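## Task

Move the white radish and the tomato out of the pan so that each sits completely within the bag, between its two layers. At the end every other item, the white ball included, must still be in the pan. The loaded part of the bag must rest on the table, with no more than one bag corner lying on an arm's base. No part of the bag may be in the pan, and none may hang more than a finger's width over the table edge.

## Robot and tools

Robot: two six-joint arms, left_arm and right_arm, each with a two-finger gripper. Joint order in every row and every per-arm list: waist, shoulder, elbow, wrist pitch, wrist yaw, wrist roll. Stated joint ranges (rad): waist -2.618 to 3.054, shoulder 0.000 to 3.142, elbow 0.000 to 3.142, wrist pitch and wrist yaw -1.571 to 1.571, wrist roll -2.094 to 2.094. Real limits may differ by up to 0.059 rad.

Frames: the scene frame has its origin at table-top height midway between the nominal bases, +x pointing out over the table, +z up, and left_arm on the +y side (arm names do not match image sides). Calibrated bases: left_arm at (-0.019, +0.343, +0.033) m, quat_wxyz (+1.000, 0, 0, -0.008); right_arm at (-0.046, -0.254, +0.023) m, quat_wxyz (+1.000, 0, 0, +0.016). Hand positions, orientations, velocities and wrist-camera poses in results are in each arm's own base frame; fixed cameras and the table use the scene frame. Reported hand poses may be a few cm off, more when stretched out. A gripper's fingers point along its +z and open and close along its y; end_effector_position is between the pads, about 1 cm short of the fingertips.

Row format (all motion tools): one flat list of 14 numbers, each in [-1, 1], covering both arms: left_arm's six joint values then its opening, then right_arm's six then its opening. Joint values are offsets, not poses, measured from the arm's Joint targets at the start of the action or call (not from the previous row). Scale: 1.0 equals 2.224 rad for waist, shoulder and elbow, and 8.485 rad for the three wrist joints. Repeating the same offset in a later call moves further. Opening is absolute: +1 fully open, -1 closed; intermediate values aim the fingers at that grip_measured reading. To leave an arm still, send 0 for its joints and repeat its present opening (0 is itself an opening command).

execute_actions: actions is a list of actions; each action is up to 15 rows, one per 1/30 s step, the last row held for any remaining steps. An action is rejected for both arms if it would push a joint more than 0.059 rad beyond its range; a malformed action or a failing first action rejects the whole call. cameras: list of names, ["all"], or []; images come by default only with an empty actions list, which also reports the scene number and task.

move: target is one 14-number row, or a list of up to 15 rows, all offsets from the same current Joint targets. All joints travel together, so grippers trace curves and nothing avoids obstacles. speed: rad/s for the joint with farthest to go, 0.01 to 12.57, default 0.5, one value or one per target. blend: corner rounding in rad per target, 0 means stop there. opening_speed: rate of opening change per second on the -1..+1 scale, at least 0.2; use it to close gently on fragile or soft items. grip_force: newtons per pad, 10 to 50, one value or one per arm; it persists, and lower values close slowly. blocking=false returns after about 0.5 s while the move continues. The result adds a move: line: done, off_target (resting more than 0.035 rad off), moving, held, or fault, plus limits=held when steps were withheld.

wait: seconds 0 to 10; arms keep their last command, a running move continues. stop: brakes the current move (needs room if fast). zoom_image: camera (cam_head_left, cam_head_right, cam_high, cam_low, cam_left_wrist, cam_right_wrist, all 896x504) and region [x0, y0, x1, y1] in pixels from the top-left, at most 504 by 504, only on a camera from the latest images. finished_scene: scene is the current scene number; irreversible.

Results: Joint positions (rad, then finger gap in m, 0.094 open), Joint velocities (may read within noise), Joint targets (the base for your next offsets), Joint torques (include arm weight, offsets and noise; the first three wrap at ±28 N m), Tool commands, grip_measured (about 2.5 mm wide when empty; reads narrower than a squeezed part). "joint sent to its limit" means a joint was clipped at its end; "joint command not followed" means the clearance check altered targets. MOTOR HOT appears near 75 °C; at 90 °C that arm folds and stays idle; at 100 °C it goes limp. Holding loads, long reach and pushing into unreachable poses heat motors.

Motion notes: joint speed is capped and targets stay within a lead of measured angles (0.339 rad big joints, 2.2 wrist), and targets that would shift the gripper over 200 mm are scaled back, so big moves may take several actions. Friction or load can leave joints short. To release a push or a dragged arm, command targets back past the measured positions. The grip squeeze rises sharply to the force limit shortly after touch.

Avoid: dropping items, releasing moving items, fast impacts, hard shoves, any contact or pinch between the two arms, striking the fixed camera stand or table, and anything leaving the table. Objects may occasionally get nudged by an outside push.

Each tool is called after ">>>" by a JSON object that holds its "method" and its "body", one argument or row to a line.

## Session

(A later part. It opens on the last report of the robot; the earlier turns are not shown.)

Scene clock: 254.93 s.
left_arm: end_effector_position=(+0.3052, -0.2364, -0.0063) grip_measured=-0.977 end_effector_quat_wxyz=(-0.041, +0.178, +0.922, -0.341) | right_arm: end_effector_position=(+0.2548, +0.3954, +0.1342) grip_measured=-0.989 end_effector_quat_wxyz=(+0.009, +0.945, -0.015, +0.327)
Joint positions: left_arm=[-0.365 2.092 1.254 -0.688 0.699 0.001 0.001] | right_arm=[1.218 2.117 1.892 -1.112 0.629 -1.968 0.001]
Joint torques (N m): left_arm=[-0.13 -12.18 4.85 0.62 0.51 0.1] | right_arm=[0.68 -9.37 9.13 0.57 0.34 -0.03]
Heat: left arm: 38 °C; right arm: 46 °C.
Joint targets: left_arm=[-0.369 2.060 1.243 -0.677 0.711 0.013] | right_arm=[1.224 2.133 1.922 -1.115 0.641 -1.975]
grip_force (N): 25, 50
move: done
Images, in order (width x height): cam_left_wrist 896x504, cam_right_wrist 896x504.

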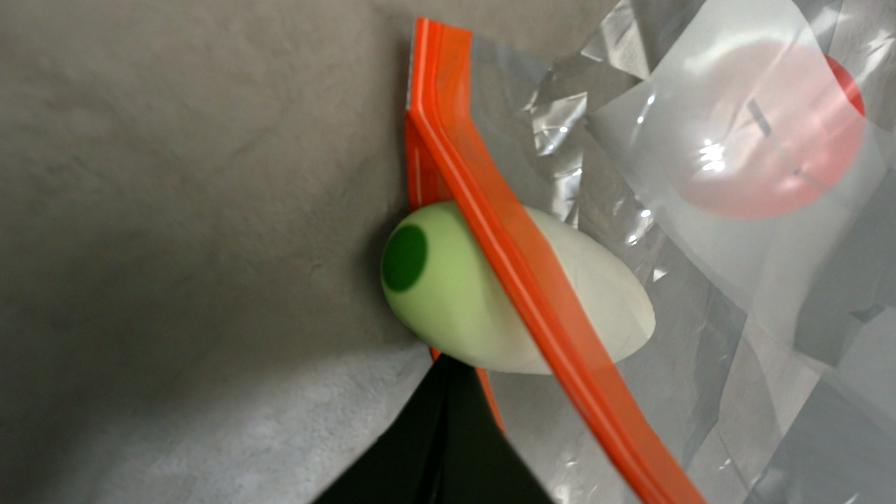

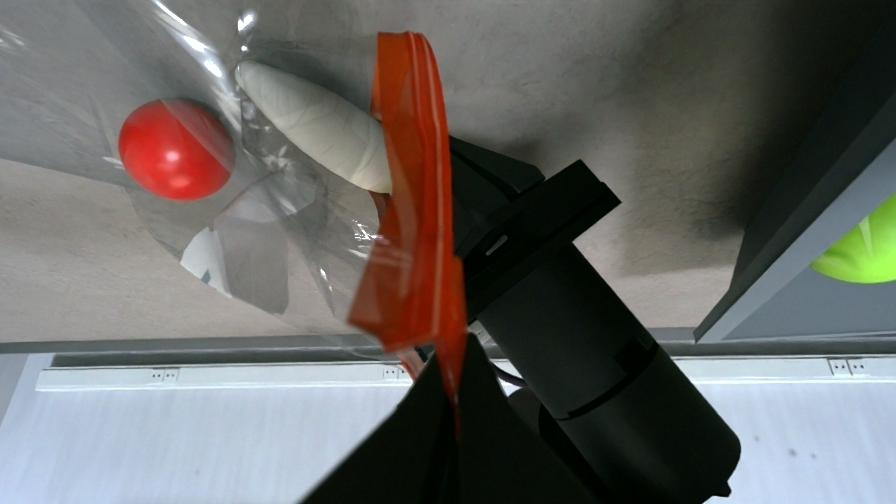

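>>> {"method": "move", "body": {
  "target": [
    [0.0558, 0.0472, 0.0841, -0.0233, 0, 0, -1, 0, 0, 0, 0, 0, 0, -1],
    [0.0522, 0.1012, 0.1542, -0.0275, 0, 0, -1, 0, 0, 0, 0, 0, 0, -1]
  ],
  "speed": 0.3,
  "blend": [0.03, 0],
  "cameras": ["cam_left_wrist", "cam_right_wrist"]
}}

Scene clock: 257.90 s.
left_arm: end_effector_position=(+0.3695, -0.2097, -0.0018) grip_measured=-0.977 end_effector_quat_wxyz=(-0.054, +0.113, +0.933, -0.339) | right_arm: end_effector_position=(+0.2548, +0.3954, +0.1342) grip_measured=-0.989 end_effector_quat_wxyz=(+0.009, +0.945, -0.015, +0.327)
Joint positions: left_arm=[-0.249 2.263 1.566 -0.898 0.699 0.001 0.001] | right_arm=[1.218 2.117 1.892 -1.112 0.629 -1.968 0.001]
Joint torques (N m): left_arm=[-0.08 -9.63 8.25 0.21 0.51 0.11] | right_arm=[0.69 -9.36 9.13 0.57 0.34 -0.02]
Heat: left arm: 38 °C; right arm: 46 °C.
Joint targets: left_arm=[-0.253 2.286 1.586 -0.910 0.711 0.013] | right_arm=[1.224 2.133 1.922 -1.115 0.641 -1.975]
grip_force (N): 25, 50
move: done
Images, in order (width x height): cam_left_wrist 896x504, cam_right_wrist 896x504.

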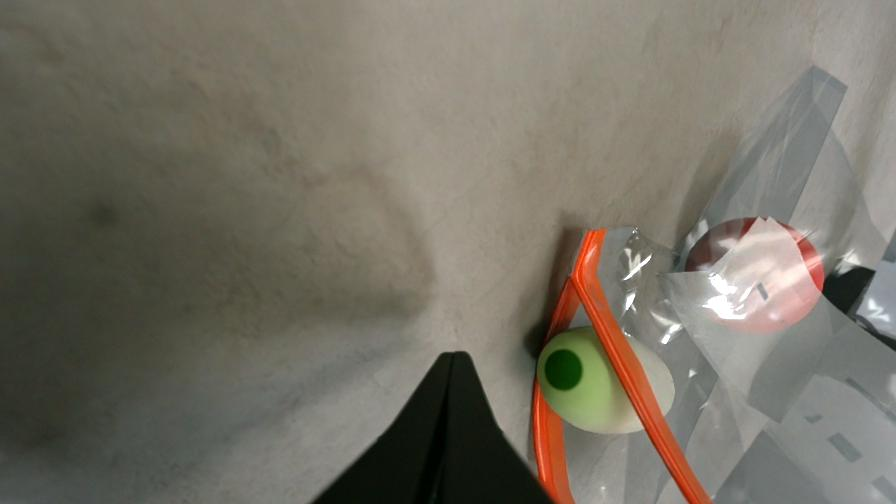

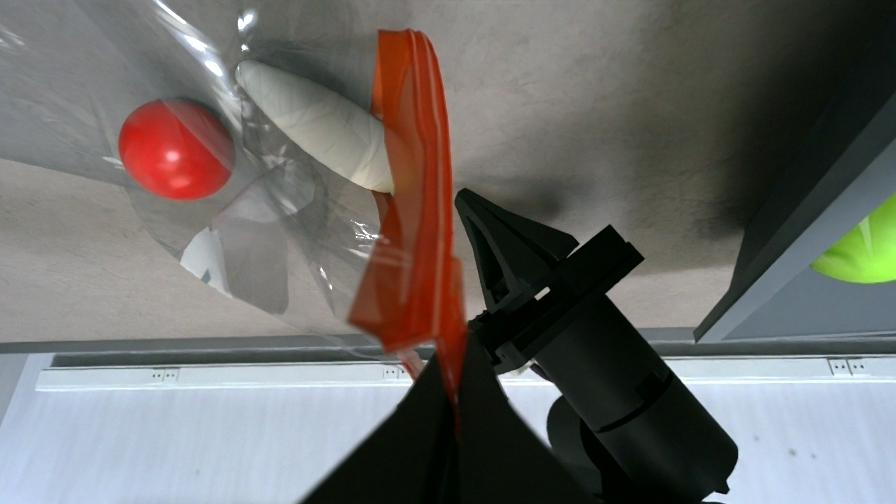

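>>> {"method": "move", "body": {
  "target": [-0.0561, -0.0656, -0.0995, 0.0225, -0.0008, 0, -1, 0, 0, 0, 0, 0, 0, -1],
  "speed": 0.15,
  "cameras": ["cam_left_wrist", "cam_right_wrist"]
}}

Scene clock: 260.07 s.
left_arm: end_effector_position=(+0.3301, -0.2407, -0.0110) grip_measured=-0.977 end_effector_quat_wxyz=(-0.054, +0.167, +0.924, -0.339) | right_arm: end_effector_position=(+0.2548, +0.3954, +0.1342) grip_measured=-0.989 end_effector_quat_wxyz=(+0.009, +0.945, -0.015, +0.327)
Joint positions: left_arm=[-0.352 2.198 1.41 -0.77 0.701 0.001 0.001] | right_arm=[1.218 2.117 1.892 -1.112 0.629 -1.968 0.001]
Joint torques (N m): left_arm=[0.24 -10.65 6.13 0.43 0.4 0] | right_arm=[0.68 -9.39 9.13 0.57 0.35 -0.02]
Heat: left arm: 39 °C; right arm: 45 °C.
Joint targets: left_arm=[-0.351 2.198 1.411 -0.770 0.701 0.001] | right_arm=[1.224 2.133 1.922 -1.115 0.641 -1.975]
grip_force (N): 25, 50
move: held (left_arm; a check stopped the path); limits=held; left_arm: the shoulder is farthest, 0.058 rad from its target
joint command not followed: on one or more control steps a check withheld the commanded joint targets of the left arm, and it was not sent them on those steps.
cause: the commanded joint targets, or the way to them, would bring a part of the robot too close to another arm (this arm's forearm (the part past the elbow) and the right arm's wrist (the part past the wrist pitch), along the way the arms are being sent, or toward where that arm still pushes).
Images, in order (width x height): cam_left_wrist 896x504, cam_right_wrist 896x504.

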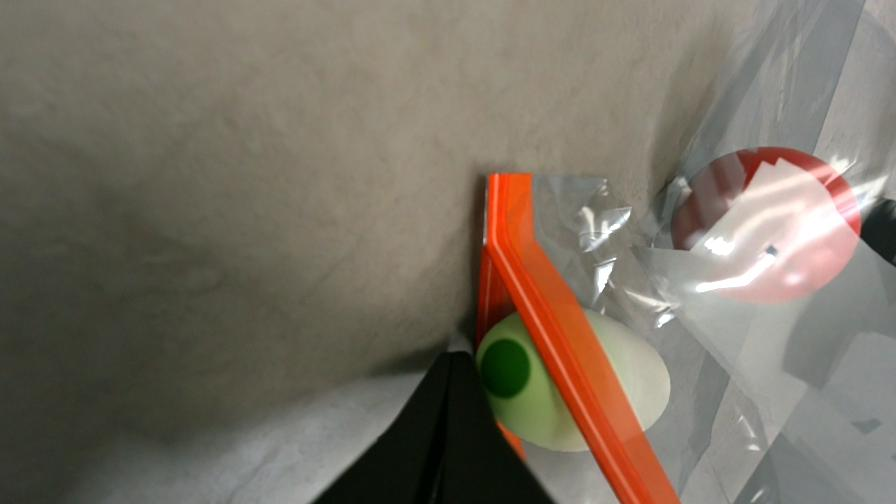

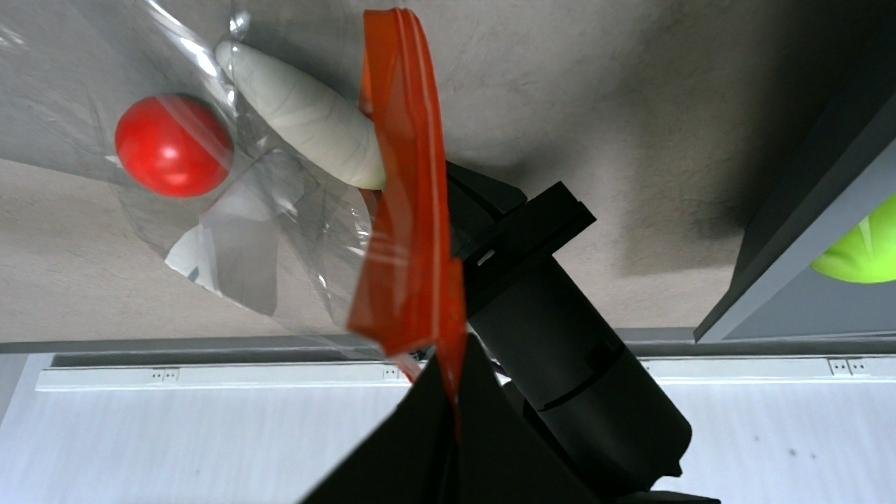

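>>> {"method": "move", "body": {
  "target": [0, 0, 0, 0, 0, 0, -1, -0.0342, -0.138, -0.2235, 0.0687, -0.0268, -0.01, -1],
  "speed": 0.4,
  "cameras": ["cam_left_wrist", "cam_right_wrist", "cam_high"]
}}

Scene clock: 264.03 s.
left_arm: end_effector_position=(+0.3301, -0.2407, -0.0110) grip_measured=-0.977 end_effector_quat_wxyz=(-0.054, +0.167, +0.924, -0.339) | right_arm: end_effector_position=(+0.2568, +0.4030, +0.1183) grip_measured=-0.989 end_effector_quat_wxyz=(-0.162, +0.939, -0.029, +0.302)
Joint positions: left_arm=[-0.352 2.198 1.41 -0.77 0.701 0.001 0.001] | right_arm=[1.154 1.875 1.429 -0.55 0.424 -2.052 0.001]
Joint torques (N m): left_arm=[0.31 -10.65 6.12 0.44 0.4 0] | right_arm=[-0.51 -13.6 6.37 1.31 -0.01 0.03]
Heat: left arm: 39 °C; right arm: 46 °C.
Joint targets: left_arm=[-0.351 2.198 1.411 -0.770 0.701 0.001] | right_arm=[1.148 1.827 1.425 -0.532 0.414 -2.059]
grip_force (N): 25, 50
move: off_target (right_arm); right_arm: the shoulder is farthest, 0.049 rad from its target
Images, in order (width x height): cam_high 896x504, cam_left_wrist 896x504, cam_right_wrist 896x504.

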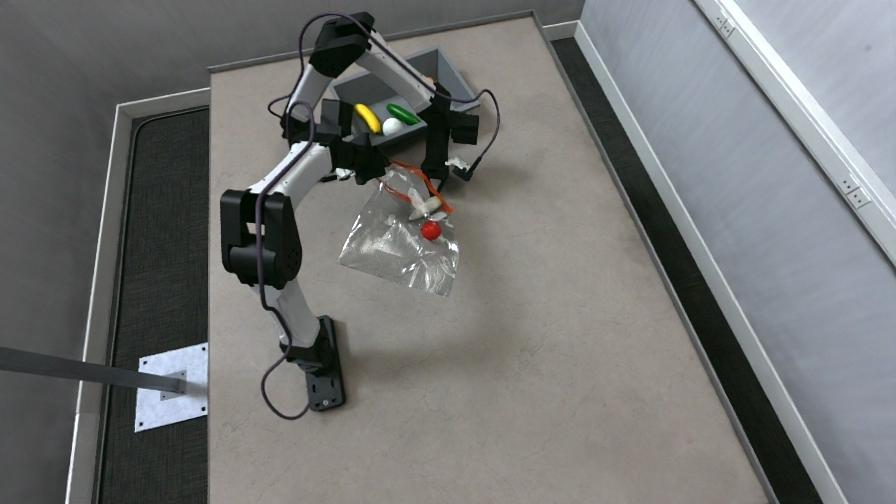

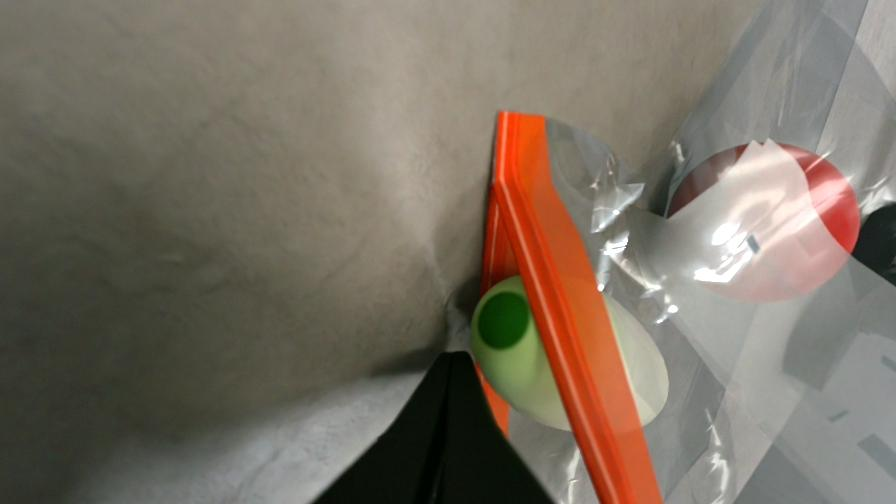

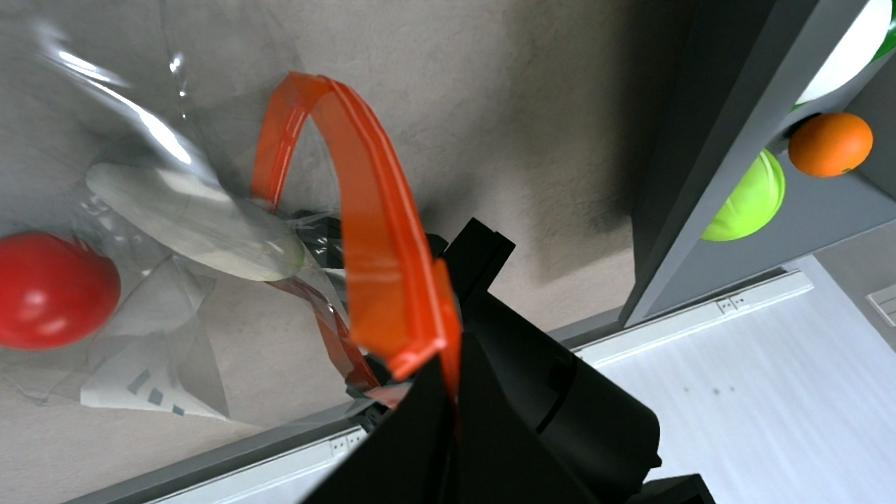

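>>> {"method": "move", "body": {
  "target": [-0.0461, -0.0365, -0.0359, 0.013, 0, 0, -1, 0, 0, 0, 0, 0, 0, -1],
  "speed": 0.12,
  "cameras": ["cam_left_wrist", "cam_right_wrist"]
}}

Scene clock: 266.83 s.
left_arm: end_effector_position=(+0.3084, -0.2731, -0.0072) grip_measured=-0.977 end_effector_quat_wxyz=(-0.034, +0.224, +0.911, -0.344) | right_arm: end_effector_position=(+0.2568, +0.4031, +0.1184) grip_measured=-0.989 end_effector_quat_wxyz=(-0.162, +0.939, -0.029, +0.302)
Joint positions: left_arm=[-0.449 2.15 1.342 -0.671 0.701 0.001 0.001] | right_arm=[1.154 1.875 1.429 -0.549 0.423 -2.053 0.001]
Joint torques (N m): left_arm=[-0.08 -12.94 5 0.71 0.39 -0.01] | right_arm=[-0.51 -13.6 6.38 1.33 0.02 0]
Heat: left arm: 39 °C; right arm: 46 °C.
Joint targets: left_arm=[-0.454 2.117 1.331 -0.660 0.700 0.001] | right_arm=[1.148 1.827 1.425 -0.532 0.414 -2.060]
grip_force (N): 25, 50
move: off_target (right_arm); right_arm: the shoulder is farthest, 0.048 rad from its target
Images, in order (width x height): cam_left_wrist 896x504, cam_right_wrist 896x504.

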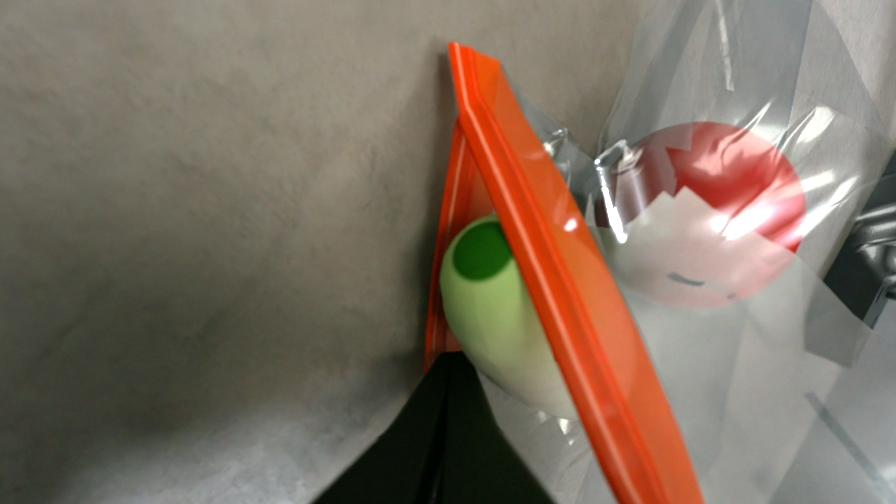

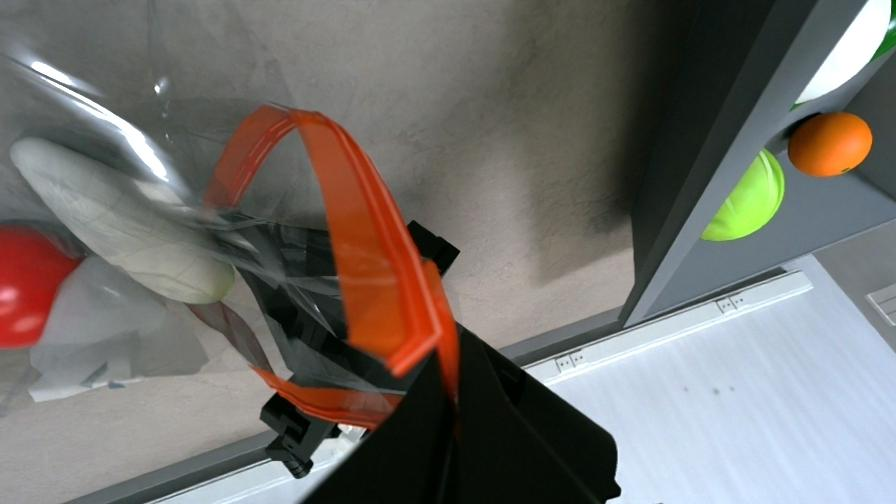

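>>> {"method": "move", "body": {
  "target": [0, 0, 0, 0, 0, 0, -1, 0.0063, 0.0868, 0.1237, -0.0174, 0.0031, 0, -1],
  "speed": 0.15,
  "cameras": ["cam_left_wrist", "cam_right_wrist"]
}}

Scene clock: 269.53 s.
left_arm: end_effector_position=(+0.3085, -0.2731, -0.0072) grip_measured=-0.977 end_effector_quat_wxyz=(-0.034, +0.225, +0.911, -0.344) | right_arm: end_effector_position=(+0.2680, +0.4269, +0.1324) grip_measured=-0.989 end_effector_quat_wxyz=(-0.156, +0.940, -0.028, +0.301)
Joint positions: left_arm=[-0.449 2.15 1.342 -0.67 0.701 0.001 0.001] | right_arm=[1.154 1.976 1.628 -0.66 0.427 -2.053 0.001]
Joint torques (N m): left_arm=[-0.23 -12.96 4.98 0.73 0.39 0] | right_arm=[0.02 -10.28 6.72 1.15 0.11 0.07]
Heat: left arm: 41 °C; right arm: 46 °C.
Joint targets: left_arm=[-0.454 2.117 1.331 -0.660 0.700 0.001] | right_arm=[1.154 1.975 1.627 -0.657 0.427 -2.053]
grip_force (N): 25, 50
move: held (right_arm; a check stopped the path); limits=held; right_arm: the elbow is farthest, 0.072 rad from its target
joint command not followed: on one or more control steps a check withheld the commanded joint targets of the right arm, and it was not sent them on those steps.
cause: the commanded joint targets, or the way to them, would bring a part of the robot too close to another arm (this arm's wrist (the part past the wrist pitch) and the left arm's forearm (the part past the elbow), 9 mm apart when this arm was first held).
Images, in order (width x height): cam_left_wrist 896x504, cam_right_wrist 896x504.

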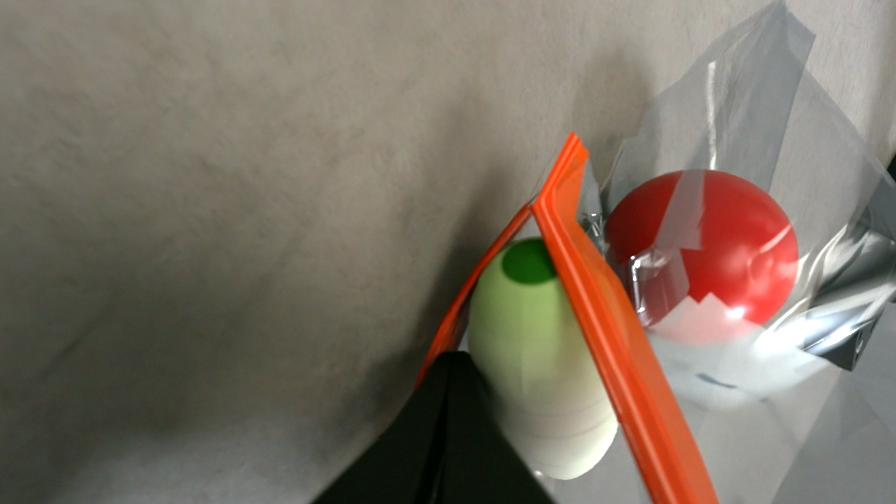

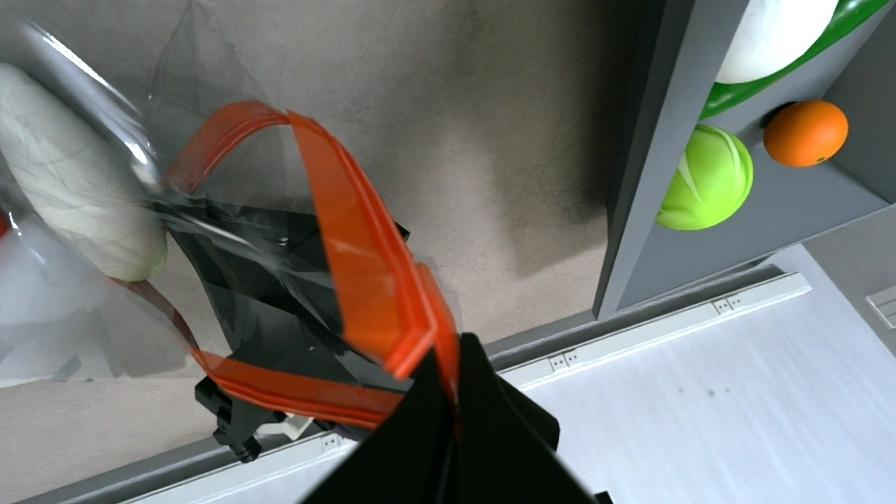

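>>> {"method": "move", "body": {
  "target": [0, 0, 0, 0, 0, 0, -1, -0.0468, -0.1281, -0.201, 0.0497, -0.0268, -0.0008, -1],
  "speed": 0.4,
  "cameras": ["cam_left_wrist", "cam_right_wrist"]
}}

Scene clock: 274.77 s.
left_arm: end_effector_position=(+0.3087, -0.2732, -0.0072) grip_measured=-0.977 end_effector_quat_wxyz=(-0.033, +0.225, +0.911, -0.344) | right_arm: end_effector_position=(+0.2647, +0.3932, +0.1218) grip_measured=-0.989 end_effector_quat_wxyz=(-0.280, +0.921, -0.055, +0.264)
Joint positions: left_arm=[-0.449 2.15 1.342 -0.669 0.701 0.001 0.001] | right_arm=[1.055 1.733 1.185 -0.255 0.211 -2.053 0.001]
Joint torques (N m): left_arm=[-0.16 -12.94 5.01 0.72 0.4 -0.01] | right_arm=[-0.55 -11.97 6.43 1.61 -0.11 0.02]
Heat: left arm: 42 °C; right arm: 47 °C.
Joint targets: left_arm=[-0.454 2.117 1.331 -0.660 0.700 0.001] | right_arm=[1.050 1.690 1.180 -0.235 0.200 -2.060]
grip_force (N): 25, 50
move: off_target (right_arm); right_arm: the shoulder is farthest, 0.043 rad from its target
Images, in order (width x height): cam_left_wrist 896x504, cam_right_wrist 896x504.

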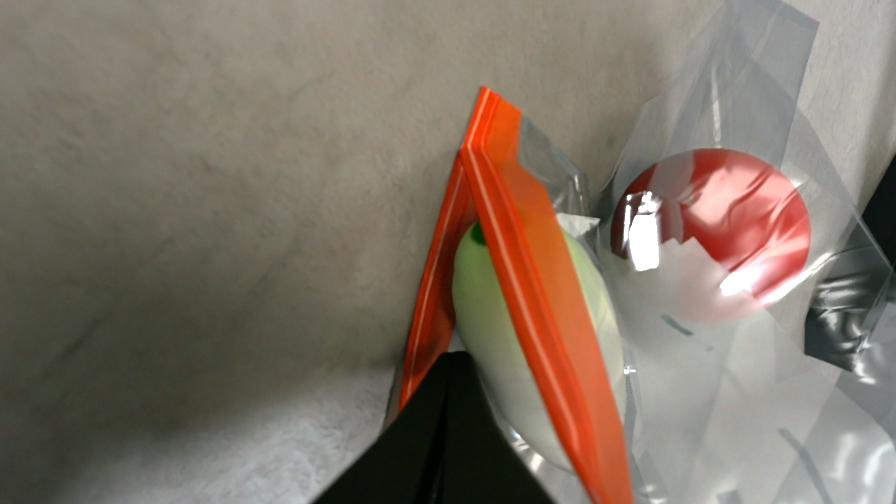

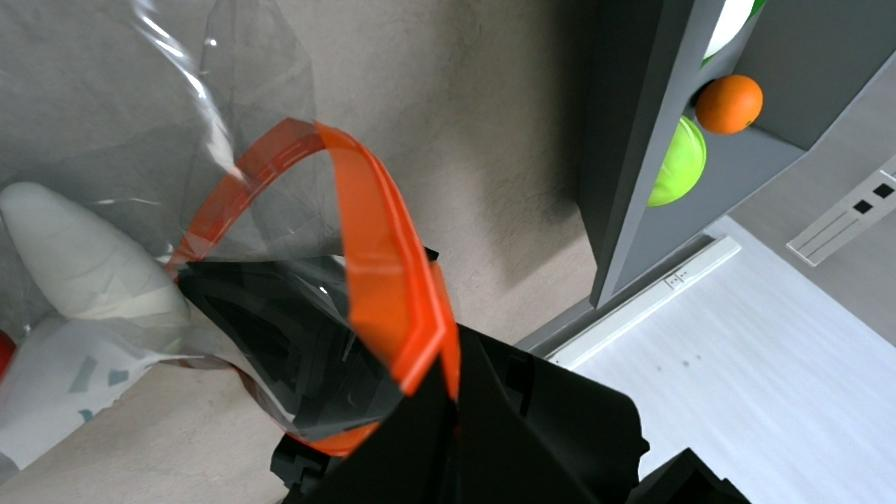

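>>> {"method": "move", "body": {
  "target": [-0.0567, -0.0112, -0.013, 0.0153, -0.0012, 0, -1, 0, 0, 0, 0, 0, 0, -1],
  "speed": 0.1,
  "cameras": ["cam_left_wrist", "cam_right_wrist"]
}}

Scene clock: 277.37 s.
left_arm: end_effector_position=(+0.2885, -0.3198, -0.0013) grip_measured=-0.977 end_effector_quat_wxyz=(+0.001, +0.300, +0.885, -0.356) | right_arm: end_effector_position=(+0.2647, +0.3934, +0.1219) grip_measured=-0.989 end_effector_quat_wxyz=(-0.281, +0.921, -0.055, +0.264)
Joint positions: left_arm=[-0.573 2.127 1.313 -0.54 0.701 0.001 0.001] | right_arm=[1.055 1.733 1.185 -0.254 0.211 -2.053 0.001]
Joint torques (N m): left_arm=[-0.28 -13.15 5.24 0.96 0.3 0] | right_arm=[-0.5 -12 6.43 1.62 -0.1 0.02]
Heat: left arm: 43 °C; right arm: 47 °C.
Joint targets: left_arm=[-0.580 2.092 1.302 -0.530 0.690 0.001] | right_arm=[1.050 1.690 1.180 -0.235 0.199 -2.060]
grip_force (N): 25, 50
move: off_target (right_arm); right_arm: the shoulder is farthest, 0.043 rad from its target
Images, in order (width x height): cam_left_wrist 896x504, cam_right_wrist 896x504.

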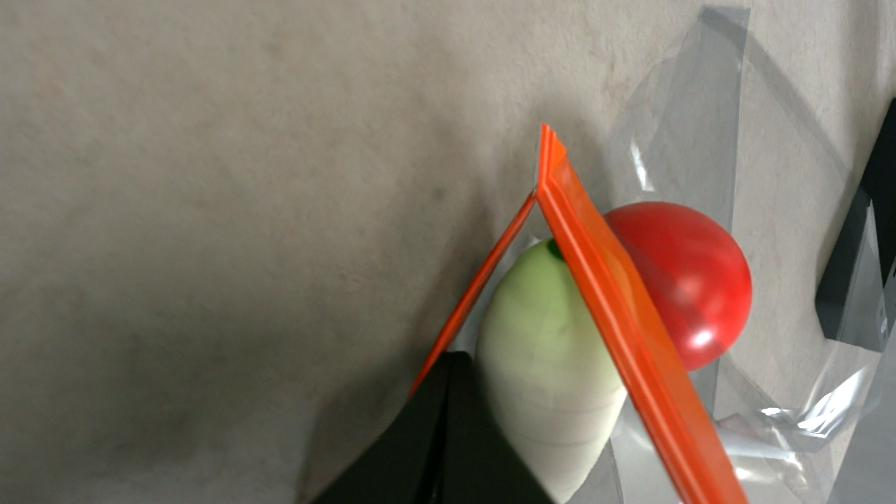

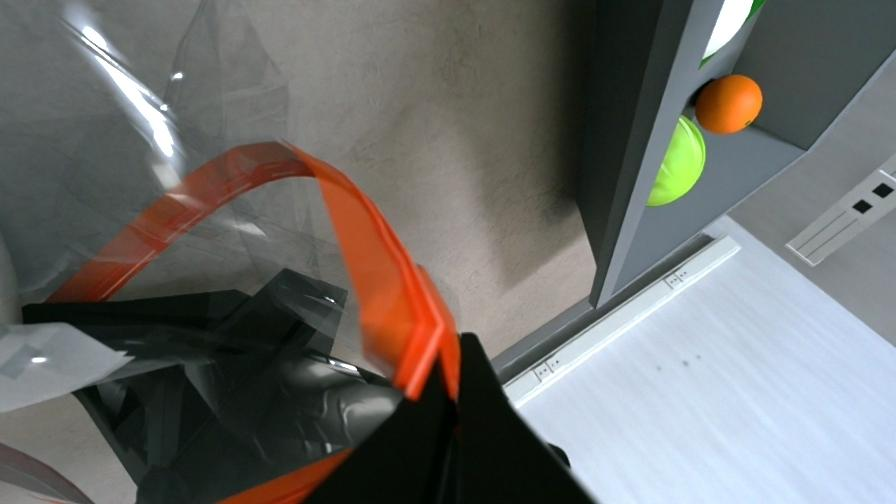

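>>> {"method": "move", "body": {
  "target": [0, 0, 0, 0, 0, 0, -1, 0.0171, 0.036, 0.1124, -0.0277, 0.0048, 0, -1],
  "speed": 0.15,
  "cameras": ["cam_left_wrist", "cam_right_wrist", "cam_high"]
}}

Scene clock: 280.57 s.
left_arm: end_effector_position=(+0.2887, -0.3199, -0.0012) grip_measured=-0.977 end_effector_quat_wxyz=(+0.002, +0.300, +0.885, -0.356) | right_arm: end_effector_position=(+0.2627, +0.4049, +0.1607) grip_measured=-0.989 end_effector_quat_wxyz=(-0.261, +0.928, -0.046, +0.262)
Joint positions: left_arm=[-0.573 2.127 1.313 -0.538 0.701 0.001 0.001] | right_arm=[1.079 1.757 1.395 -0.482 0.235 -2.053 0.001]
Joint torques (N m): left_arm=[-0.27 -13.12 5.22 0.97 0.29 0] | right_arm=[0.83 -7.39 10.3 1.48 0.07 0.02]
Heat: left arm: 43 °C; right arm: 47 °C.
Joint targets: left_arm=[-0.580 2.092 1.302 -0.530 0.690 0.001] | right_arm=[1.088 1.770 1.430 -0.470 0.240 -2.060]
grip_force (N): 25, 50
move: done
Images, in order (width x height): cam_high 896x504, cam_left_wrist 896x504, cam_right_wrist 896x504.

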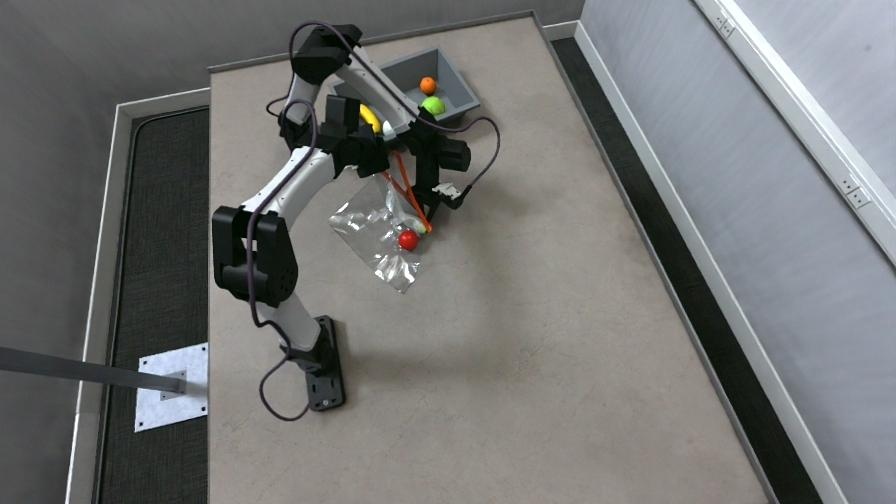

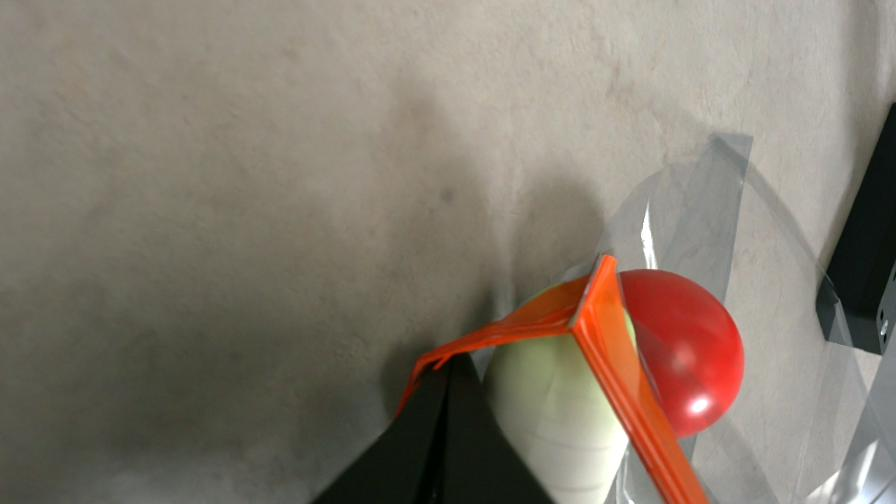

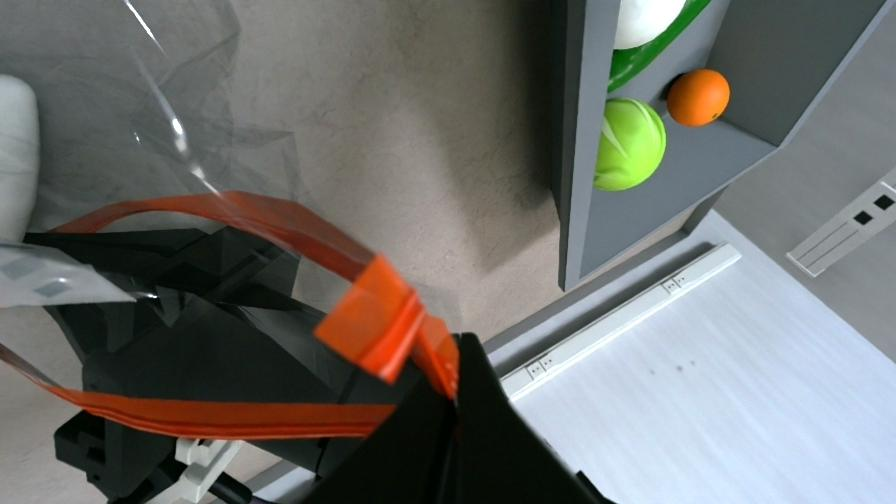

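>>> {"method": "move", "body": {
  "target": [0, 0, 0, 0, 0, 0, -1, -0.018, 0.0234, 0.1079, -0.0218, -0.0032, 0, -1],
  "speed": 0.15,
  "cameras": ["cam_left_wrist", "cam_right_wrist", "cam_high"]
}}

Scene clock: 283.17 s.
left_arm: end_effector_position=(+0.2887, -0.3199, -0.0012) grip_measured=-0.977 end_effector_quat_wxyz=(+0.002, +0.300, +0.885, -0.356) | right_arm: end_effector_position=(+0.2653, +0.4072, +0.1728) grip_measured=-0.989 end_effector_quat_wxyz=(-0.252, +0.931, -0.046, +0.259)
Joint positions: left_arm=[-0.573 2.127 1.313 -0.538 0.701 0.001 0.001] | right_arm=[1.077 1.779 1.482 -0.567 0.236 -2.053 0.001]
Joint torques (N m): left_arm=[-0.27 -13.11 5.29 0.98 0.27 -0.01] | right_arm=[0.08 -8.79 6.95 1.47 0.03 0.09]
Heat: left arm: 43 °C; right arm: 47 °C.
Joint targets: left_arm=[-0.580 2.092 1.302 -0.530 0.690 0.001] | right_arm=[1.078 1.778 1.481 -0.553 0.235 -2.053]
grip_force (N): 25, 50
move: held (right_arm; a check stopped the path); limits=held; right_arm: the elbow is farthest, 0.188 rad from its target
joint command not followed: on one or more control steps a check withheld the commanded joint targets of the right arm, and it was not sent them on those steps.
cause: the commanded joint targets, or the way to them, would bring a part of the robot too close to another arm (this arm's fingers and the left arm's forearm (the part past the elbow), at the place that arm is still heading or pushing toward).
Images, in order (width x height): cam_high 896x504, cam_left_wrist 896x504, cam_right_wrist 896x504.

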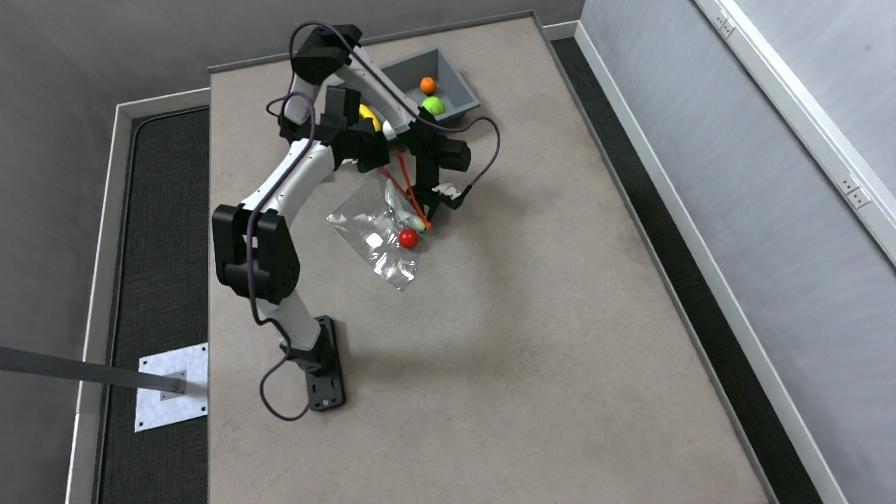

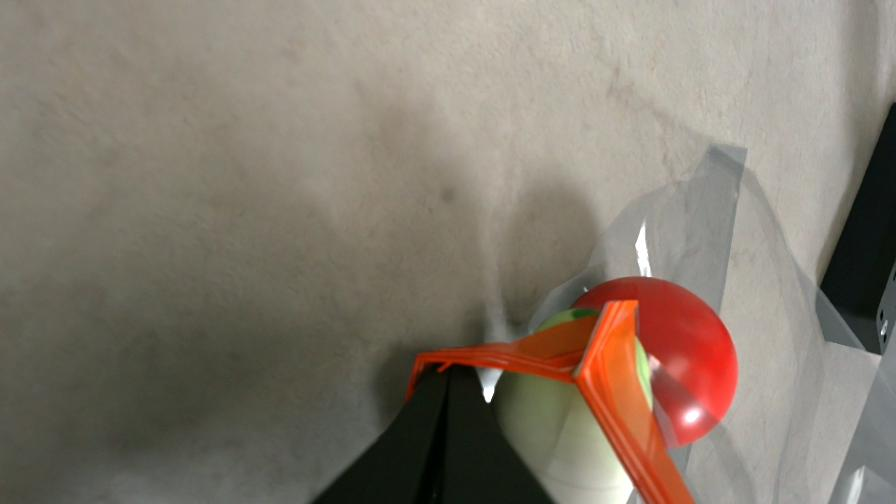

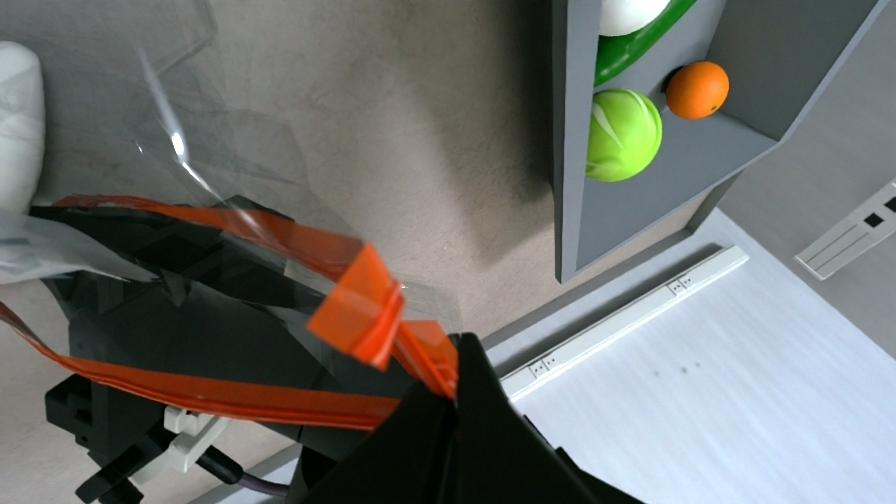

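>>> {"method": "move", "body": {
  "target": [
    [0.0396, -0.0342, 0.0306, -0.0262, 0.0018, 0, -1, 0, 0, 0, 0, 0, 0, -1],
    [0.0782, -0.0571, 0.071, -0.051, 0.0031, 0, -1, 0, 0, 0, 0, 0, 0, -1]
  ],
  "speed": 0.2,
  "blend": [0.03, 0],
  "cameras": ["cam_left_wrist", "cam_right_wrist"]
}}

Scene clock: 287.10 s.
left_arm: end_effector_position=(+0.3058, -0.2554, +0.0699) grip_measured=-0.977 end_effector_quat_wxyz=(-0.039, +0.202, +0.916, -0.343) | right_arm: end_effector_position=(+0.2653, +0.4071, +0.1727) grip_measured=-0.989 end_effector_quat_wxyz=(-0.252, +0.931, -0.046, +0.259)
Joint positions: left_arm=[-0.41 1.994 1.44 -0.95 0.702 0.001 0.001] | right_arm=[1.077 1.779 1.482 -0.568 0.236 -2.053 0.001]
Joint torques (N m): left_arm=[0.55 -11.99 8.69 0.4 0.53 -0.01] | right_arm=[0.09 -8.8 6.95 1.49 0.02 0.09]
Heat: left arm: 44 °C; right arm: 47 °C.
Joint targets: left_arm=[-0.406 1.965 1.460 -0.963 0.717 0.001] | right_arm=[1.078 1.778 1.481 -0.553 0.235 -2.053]
grip_force (N): 25, 50
move: done
Images, in order (width x height): cam_left_wrist 896x504, cam_right_wrist 896x504.

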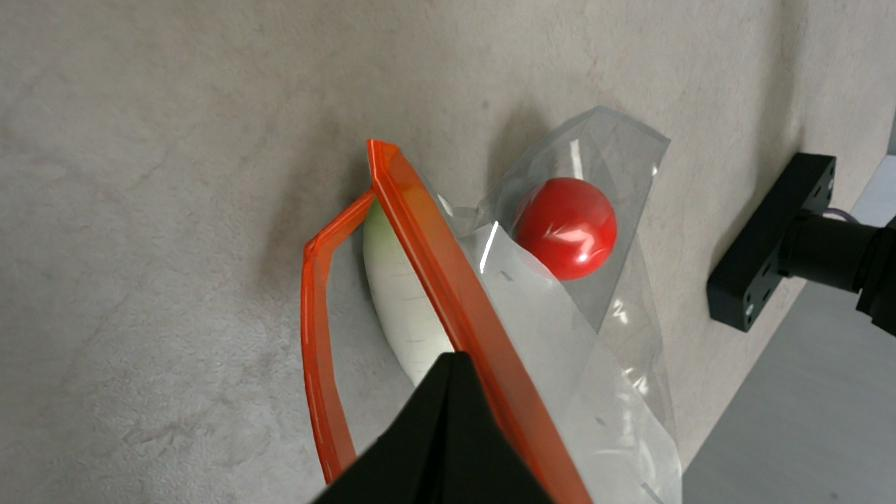

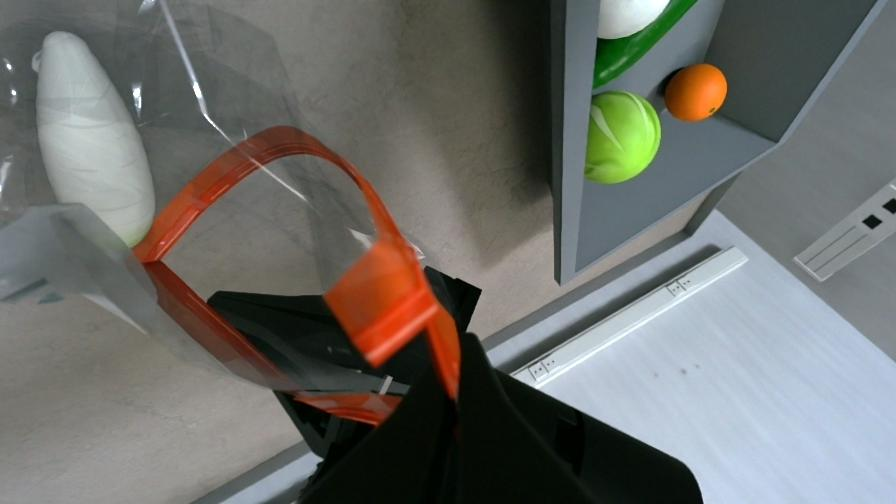

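>>> {"method": "move", "body": {
  "target": [
    [0, -0.0135, -0.0661, 0.0132, 0, 0, -1, 0, 0, 0, 0, 0, 0, -1],
    [-0.0094, 0.0396, -0.1237, 0.0404, 0, 0, -1, 0, 0, 0, 0, 0, 0, -1]
  ],
  "speed": 0.2,
  "blend": [0.03, 0],
  "cameras": ["cam_left_wrist", "cam_right_wrist"]
}}

Scene clock: 290.97 s.
left_arm: end_effector_position=(+0.2893, -0.2524, +0.0013) grip_measured=-0.977 end_effector_quat_wxyz=(-0.026, +0.213, +0.913, -0.346) | right_arm: end_effector_position=(+0.2653, +0.4071, +0.1727) grip_measured=-0.989 end_effector_quat_wxyz=(-0.252, +0.931, -0.046, +0.259)
Joint positions: left_arm=[-0.42 2.035 1.194 -0.63 0.703 0.001 0.001] | right_arm=[1.077 1.779 1.482 -0.568 0.236 -2.053 0.001]
Joint torques (N m): left_arm=[-0.31 -8.03 5.09 0.74 0.53 0] | right_arm=[0.08 -8.79 6.97 1.5 0.02 0.09]
Heat: left arm: 44 °C; right arm: 46 °C.
Joint targets: left_arm=[-0.427 2.053 1.185 -0.620 0.716 0.001] | right_arm=[1.078 1.778 1.481 -0.553 0.235 -2.053]
grip_force (N): 25, 50
move: done
Images, in order (width x height): cam_left_wrist 896x504, cam_right_wrist 896x504.

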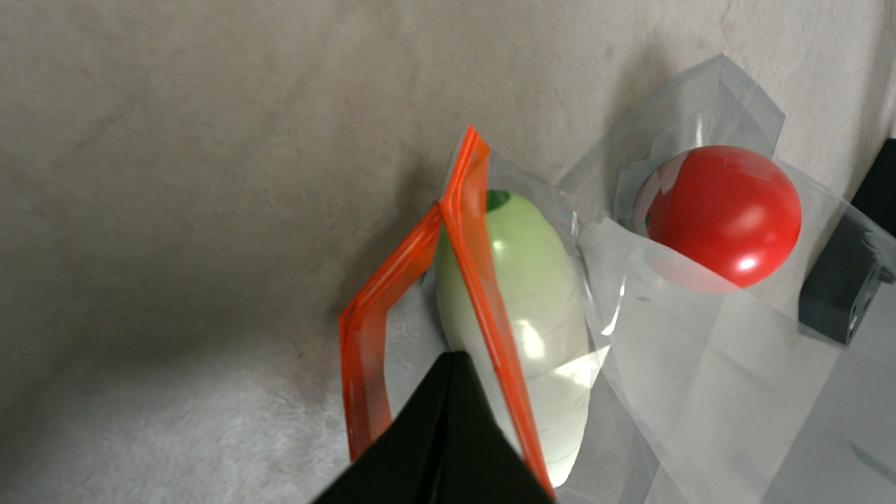

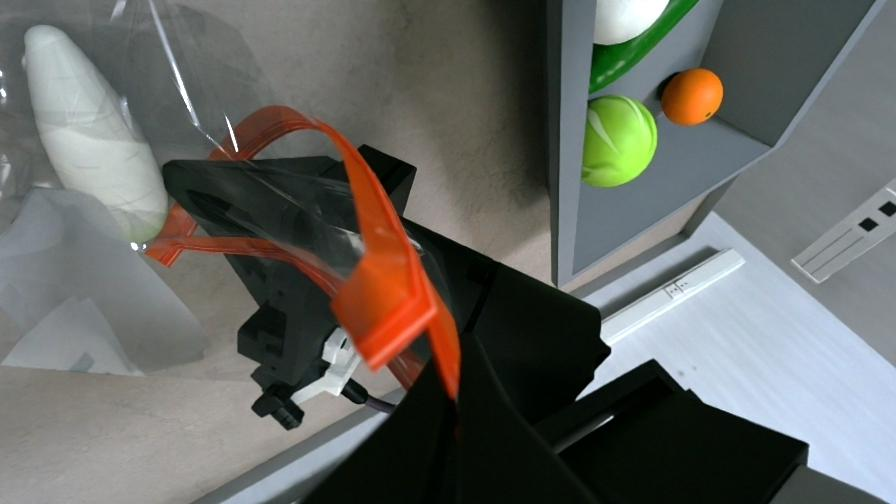

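>>> {"method": "move", "body": {
  "target": [-0.0621, 0.0076, 0.0211, 0.0113, -0.0019, 0, -1, 0, 0, 0, 0, 0, 0, -1],
  "speed": 0.1,
  "cameras": ["cam_left_wrist", "cam_right_wrist"]
}}

Scene clock: 293.27 s.
left_arm: end_effector_position=(+0.2726, -0.3029, +0.0041) grip_measured=-0.977 end_effector_quat_wxyz=(-0.003, +0.291, +0.888, -0.355) | right_arm: end_effector_position=(+0.2653, +0.4071, +0.1727) grip_measured=-0.989 end_effector_quat_wxyz=(-0.252, +0.931, -0.046, +0.259)
Joint positions: left_arm=[-0.558 2.048 1.213 -0.534 0.703 0.001 0.001] | right_arm=[1.077 1.779 1.482 -0.568 0.236 -2.053 0.001]
Joint torques (N m): left_arm=[-0.2 -8.01 8.05 0.95 0.36 -0.01] | right_arm=[0.25 -8.79 6.95 1.5 0.02 0.09]
Heat: left arm: 43 °C; right arm: 46 °C.
Joint targets: left_arm=[-0.565 2.070 1.232 -0.524 0.700 0.001] | right_arm=[1.078 1.778 1.481 -0.553 0.235 -2.053]
grip_force (N): 25, 50
move: done
Images, in order (width x height): cam_left_wrist 896x504, cam_right_wrist 896x504.

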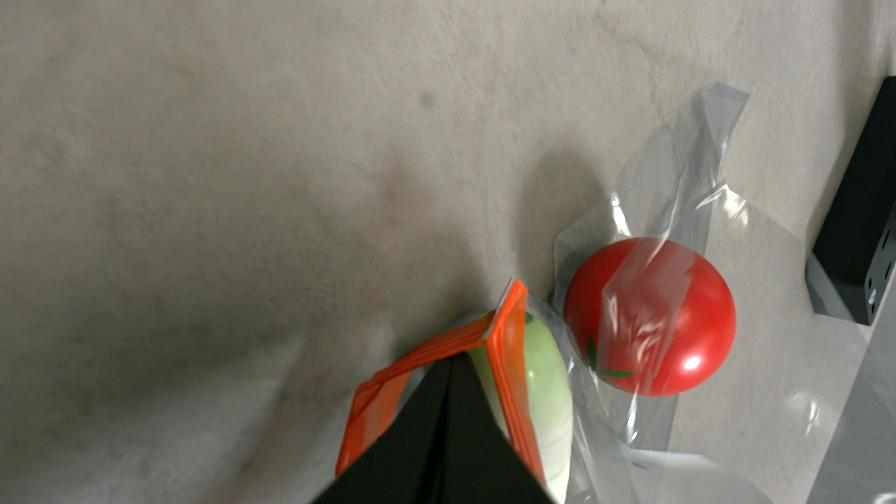

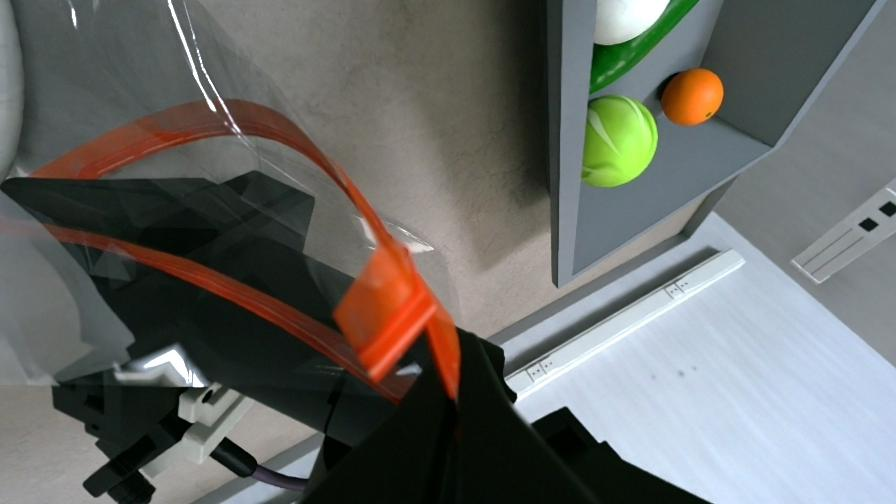

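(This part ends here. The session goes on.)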